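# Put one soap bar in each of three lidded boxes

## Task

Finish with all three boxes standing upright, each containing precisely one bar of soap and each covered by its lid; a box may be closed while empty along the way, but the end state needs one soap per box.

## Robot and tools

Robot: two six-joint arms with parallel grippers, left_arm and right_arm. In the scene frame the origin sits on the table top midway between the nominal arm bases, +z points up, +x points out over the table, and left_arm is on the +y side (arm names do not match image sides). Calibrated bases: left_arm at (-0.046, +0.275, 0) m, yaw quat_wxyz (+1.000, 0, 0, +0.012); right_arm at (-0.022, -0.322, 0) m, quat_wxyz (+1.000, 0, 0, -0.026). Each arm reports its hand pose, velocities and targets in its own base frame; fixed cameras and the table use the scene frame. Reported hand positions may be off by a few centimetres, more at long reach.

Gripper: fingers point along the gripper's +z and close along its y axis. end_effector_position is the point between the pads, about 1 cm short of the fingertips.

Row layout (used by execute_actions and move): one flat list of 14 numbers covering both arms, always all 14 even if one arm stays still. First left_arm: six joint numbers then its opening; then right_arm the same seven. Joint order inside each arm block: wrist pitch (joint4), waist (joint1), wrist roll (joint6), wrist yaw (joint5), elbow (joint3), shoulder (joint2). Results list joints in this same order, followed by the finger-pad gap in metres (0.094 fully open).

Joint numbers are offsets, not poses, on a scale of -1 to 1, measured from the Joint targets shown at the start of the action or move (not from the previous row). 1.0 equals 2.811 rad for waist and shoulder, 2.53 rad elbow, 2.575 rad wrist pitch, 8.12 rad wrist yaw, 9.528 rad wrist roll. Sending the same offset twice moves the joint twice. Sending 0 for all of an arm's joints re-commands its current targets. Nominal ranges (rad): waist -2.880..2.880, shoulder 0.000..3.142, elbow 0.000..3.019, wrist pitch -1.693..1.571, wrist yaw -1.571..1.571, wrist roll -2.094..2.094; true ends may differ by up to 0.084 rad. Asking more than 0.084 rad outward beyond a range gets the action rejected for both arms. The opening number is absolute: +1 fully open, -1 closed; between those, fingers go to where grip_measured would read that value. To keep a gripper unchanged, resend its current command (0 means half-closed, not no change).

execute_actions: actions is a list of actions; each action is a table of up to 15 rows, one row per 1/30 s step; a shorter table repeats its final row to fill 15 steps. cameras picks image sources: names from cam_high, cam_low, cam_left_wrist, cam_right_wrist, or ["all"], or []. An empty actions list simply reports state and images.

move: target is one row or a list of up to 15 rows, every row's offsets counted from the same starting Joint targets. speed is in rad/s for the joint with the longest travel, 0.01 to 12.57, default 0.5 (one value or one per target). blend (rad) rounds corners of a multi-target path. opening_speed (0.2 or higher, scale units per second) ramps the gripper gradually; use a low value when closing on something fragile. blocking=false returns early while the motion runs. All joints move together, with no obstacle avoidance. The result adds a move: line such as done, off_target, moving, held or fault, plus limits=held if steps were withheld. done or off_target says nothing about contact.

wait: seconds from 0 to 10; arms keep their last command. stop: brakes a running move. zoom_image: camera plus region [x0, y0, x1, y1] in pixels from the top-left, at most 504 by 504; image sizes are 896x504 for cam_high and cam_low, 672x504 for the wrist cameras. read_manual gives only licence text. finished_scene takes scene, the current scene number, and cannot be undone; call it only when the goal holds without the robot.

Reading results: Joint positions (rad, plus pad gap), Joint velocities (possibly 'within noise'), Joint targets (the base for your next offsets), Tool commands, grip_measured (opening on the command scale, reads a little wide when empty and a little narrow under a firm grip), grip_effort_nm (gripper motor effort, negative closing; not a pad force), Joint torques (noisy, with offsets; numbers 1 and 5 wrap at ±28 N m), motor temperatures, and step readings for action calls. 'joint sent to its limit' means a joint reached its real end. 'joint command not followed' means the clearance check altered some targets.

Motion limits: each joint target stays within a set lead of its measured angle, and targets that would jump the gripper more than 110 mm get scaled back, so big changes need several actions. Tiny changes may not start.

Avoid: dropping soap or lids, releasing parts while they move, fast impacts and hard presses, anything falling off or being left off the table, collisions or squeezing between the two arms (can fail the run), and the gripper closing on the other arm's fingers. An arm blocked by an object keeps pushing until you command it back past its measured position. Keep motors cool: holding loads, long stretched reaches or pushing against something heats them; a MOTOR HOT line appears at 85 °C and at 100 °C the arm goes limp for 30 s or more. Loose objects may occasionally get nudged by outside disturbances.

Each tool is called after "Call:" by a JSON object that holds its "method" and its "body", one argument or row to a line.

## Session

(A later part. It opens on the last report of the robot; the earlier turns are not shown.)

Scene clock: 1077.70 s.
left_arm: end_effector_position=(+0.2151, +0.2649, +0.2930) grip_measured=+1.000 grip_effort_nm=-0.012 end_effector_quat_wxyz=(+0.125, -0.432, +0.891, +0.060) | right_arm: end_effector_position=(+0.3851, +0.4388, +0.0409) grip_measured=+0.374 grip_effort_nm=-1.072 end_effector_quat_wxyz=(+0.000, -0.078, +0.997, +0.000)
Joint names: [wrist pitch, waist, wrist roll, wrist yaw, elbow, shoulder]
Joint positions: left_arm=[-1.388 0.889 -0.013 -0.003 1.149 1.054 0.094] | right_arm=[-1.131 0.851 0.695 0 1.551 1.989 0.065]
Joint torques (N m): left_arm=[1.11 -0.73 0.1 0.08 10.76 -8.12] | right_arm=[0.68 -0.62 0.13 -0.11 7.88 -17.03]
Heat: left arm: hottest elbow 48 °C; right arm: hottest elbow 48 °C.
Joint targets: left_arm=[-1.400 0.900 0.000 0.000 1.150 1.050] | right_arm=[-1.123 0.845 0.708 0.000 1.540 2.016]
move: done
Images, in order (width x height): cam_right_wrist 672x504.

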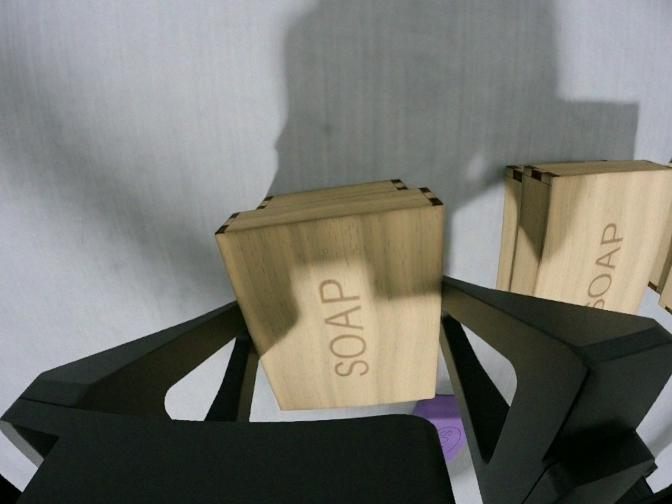

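Call:
{"method": "move", "body": {
  "target": [
    [0,0,0,0,0,0,1,0.0072,0,0,0,-0.0037,0.0036,0.3],
    [0,0,0,0,0,0,1,0.0086,0,0,0,-0.0043,0.0042,0.3],
    [0,0,0,0,0,0,1,0.0086,0,0,0,-0.0043,0.0042,1],
    [0,0,0,0,0,0,1,-0.047,0,0,0,0.0581,-0.0267,1],
    [0,0,0,0,0,0,1,-0.045,-0.18,-0.05,0,0,-0.11,1]
  ],
  "speed": [0.03,0.02,0.2,0.3,0.6],
  "opening_speed": 0.8,
  "cameras": ["all"]
}}

Call:
{"method": "zoom_image", "body": {
  "camera": "cam_low",
  "region": [470, 240, 610, 330]
}}

Call:
{"method": "zoom_image", "body": {
  "camera": "cam_right_wrist",
  "region": [100, 250, 500, 504]
}}

Scene clock: 1097.93 s.
left_arm: end_effector_position=(+0.2151, +0.2649, +0.2930) grip_measured=+1.000 grip_effort_nm=-0.012 end_effector_quat_wxyz=(+0.125, -0.432, +0.891, +0.060) | right_arm: end_effector_position=(+0.5322, +0.1830, +0.1906) grip_measured=+0.998 grip_effort_nm=0.046 end_effector_quat_wxyz=(+0.083, -0.043, +0.995, +0.024)
Joint names: [wrist pitch, waist, wrist roll, wrist yaw, elbow, shoulder]
Joint positions: left_arm=[-1.388 0.889 -0.013 -0.003 1.149 1.054 0.094] | right_arm=[-1.234 0.332 0.246 0 1.551 1.716 0.094]
Joint torques (N m): left_arm=[1.11 -0.67 0.1 0.08 10.76 -8.18] | right_arm=[0.49 0.62 -0.11 -0.15 9.02 -17.03]
Heat: left arm: hottest elbow 48 °C; right arm: hottest elbow 48 °C.
Joint targets: left_arm=[-1.400 0.900 0.000 0.000 1.150 1.050] | right_arm=[-1.239 0.338 0.232 0.000 1.540 1.707]
move: done

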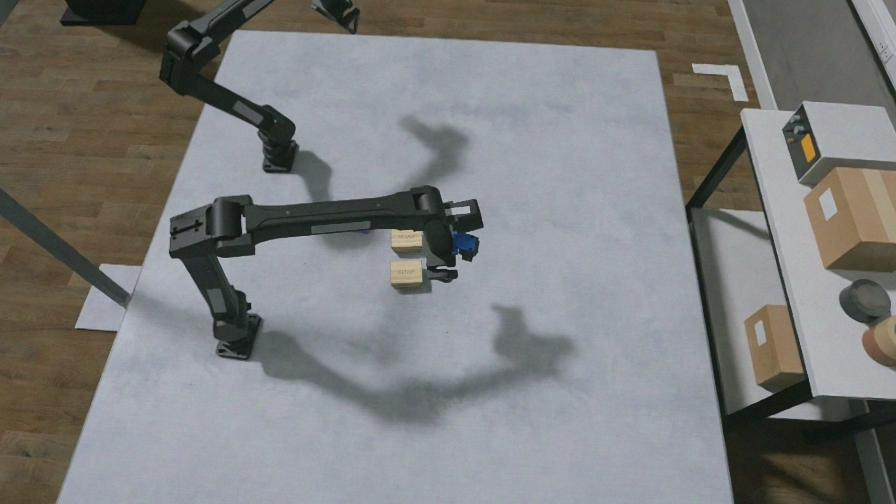

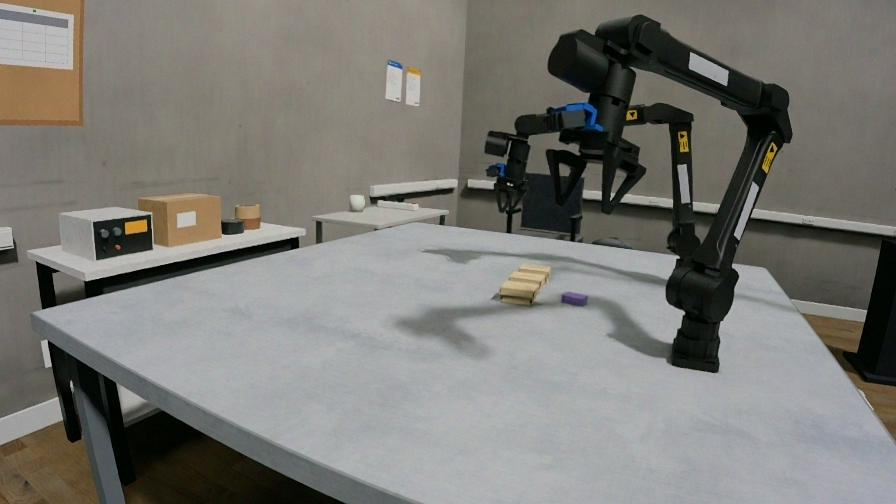

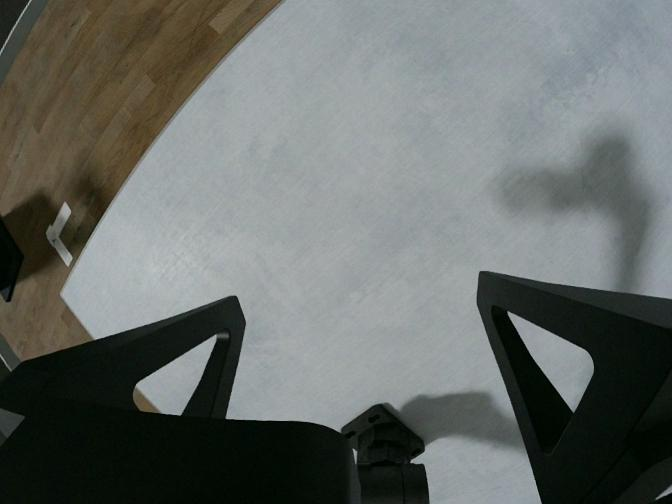

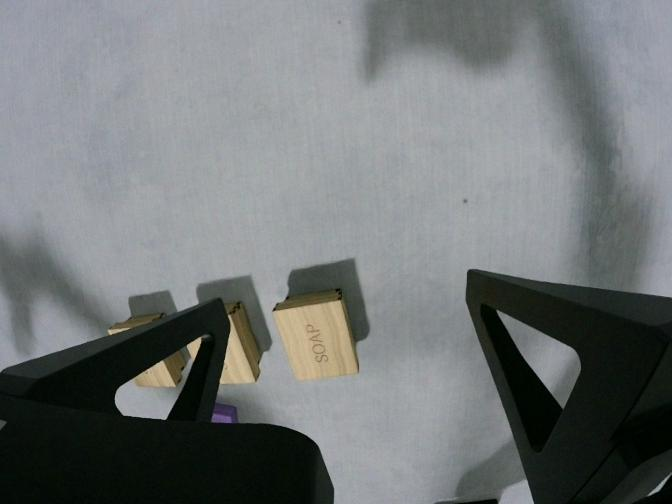

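Scaled by 3.600 from the camera's 896x504 image, which has a finer 1280x720 frame.

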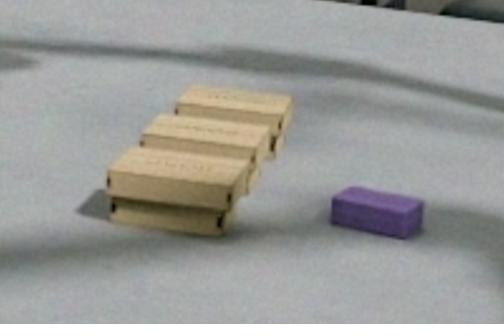

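Scaled by 1.260 from the camera's 672x504 image, which has a finer 960x720 frame.

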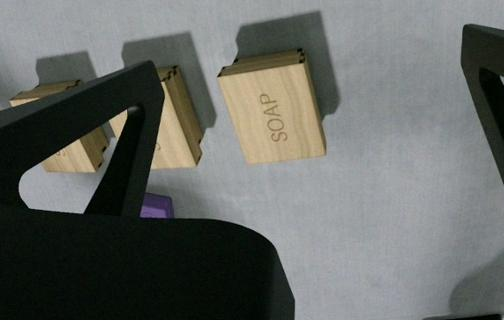

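Call:
{"method": "finished_scene", "body": {
  "scene": 2
}}

The scene is finished: the task was done.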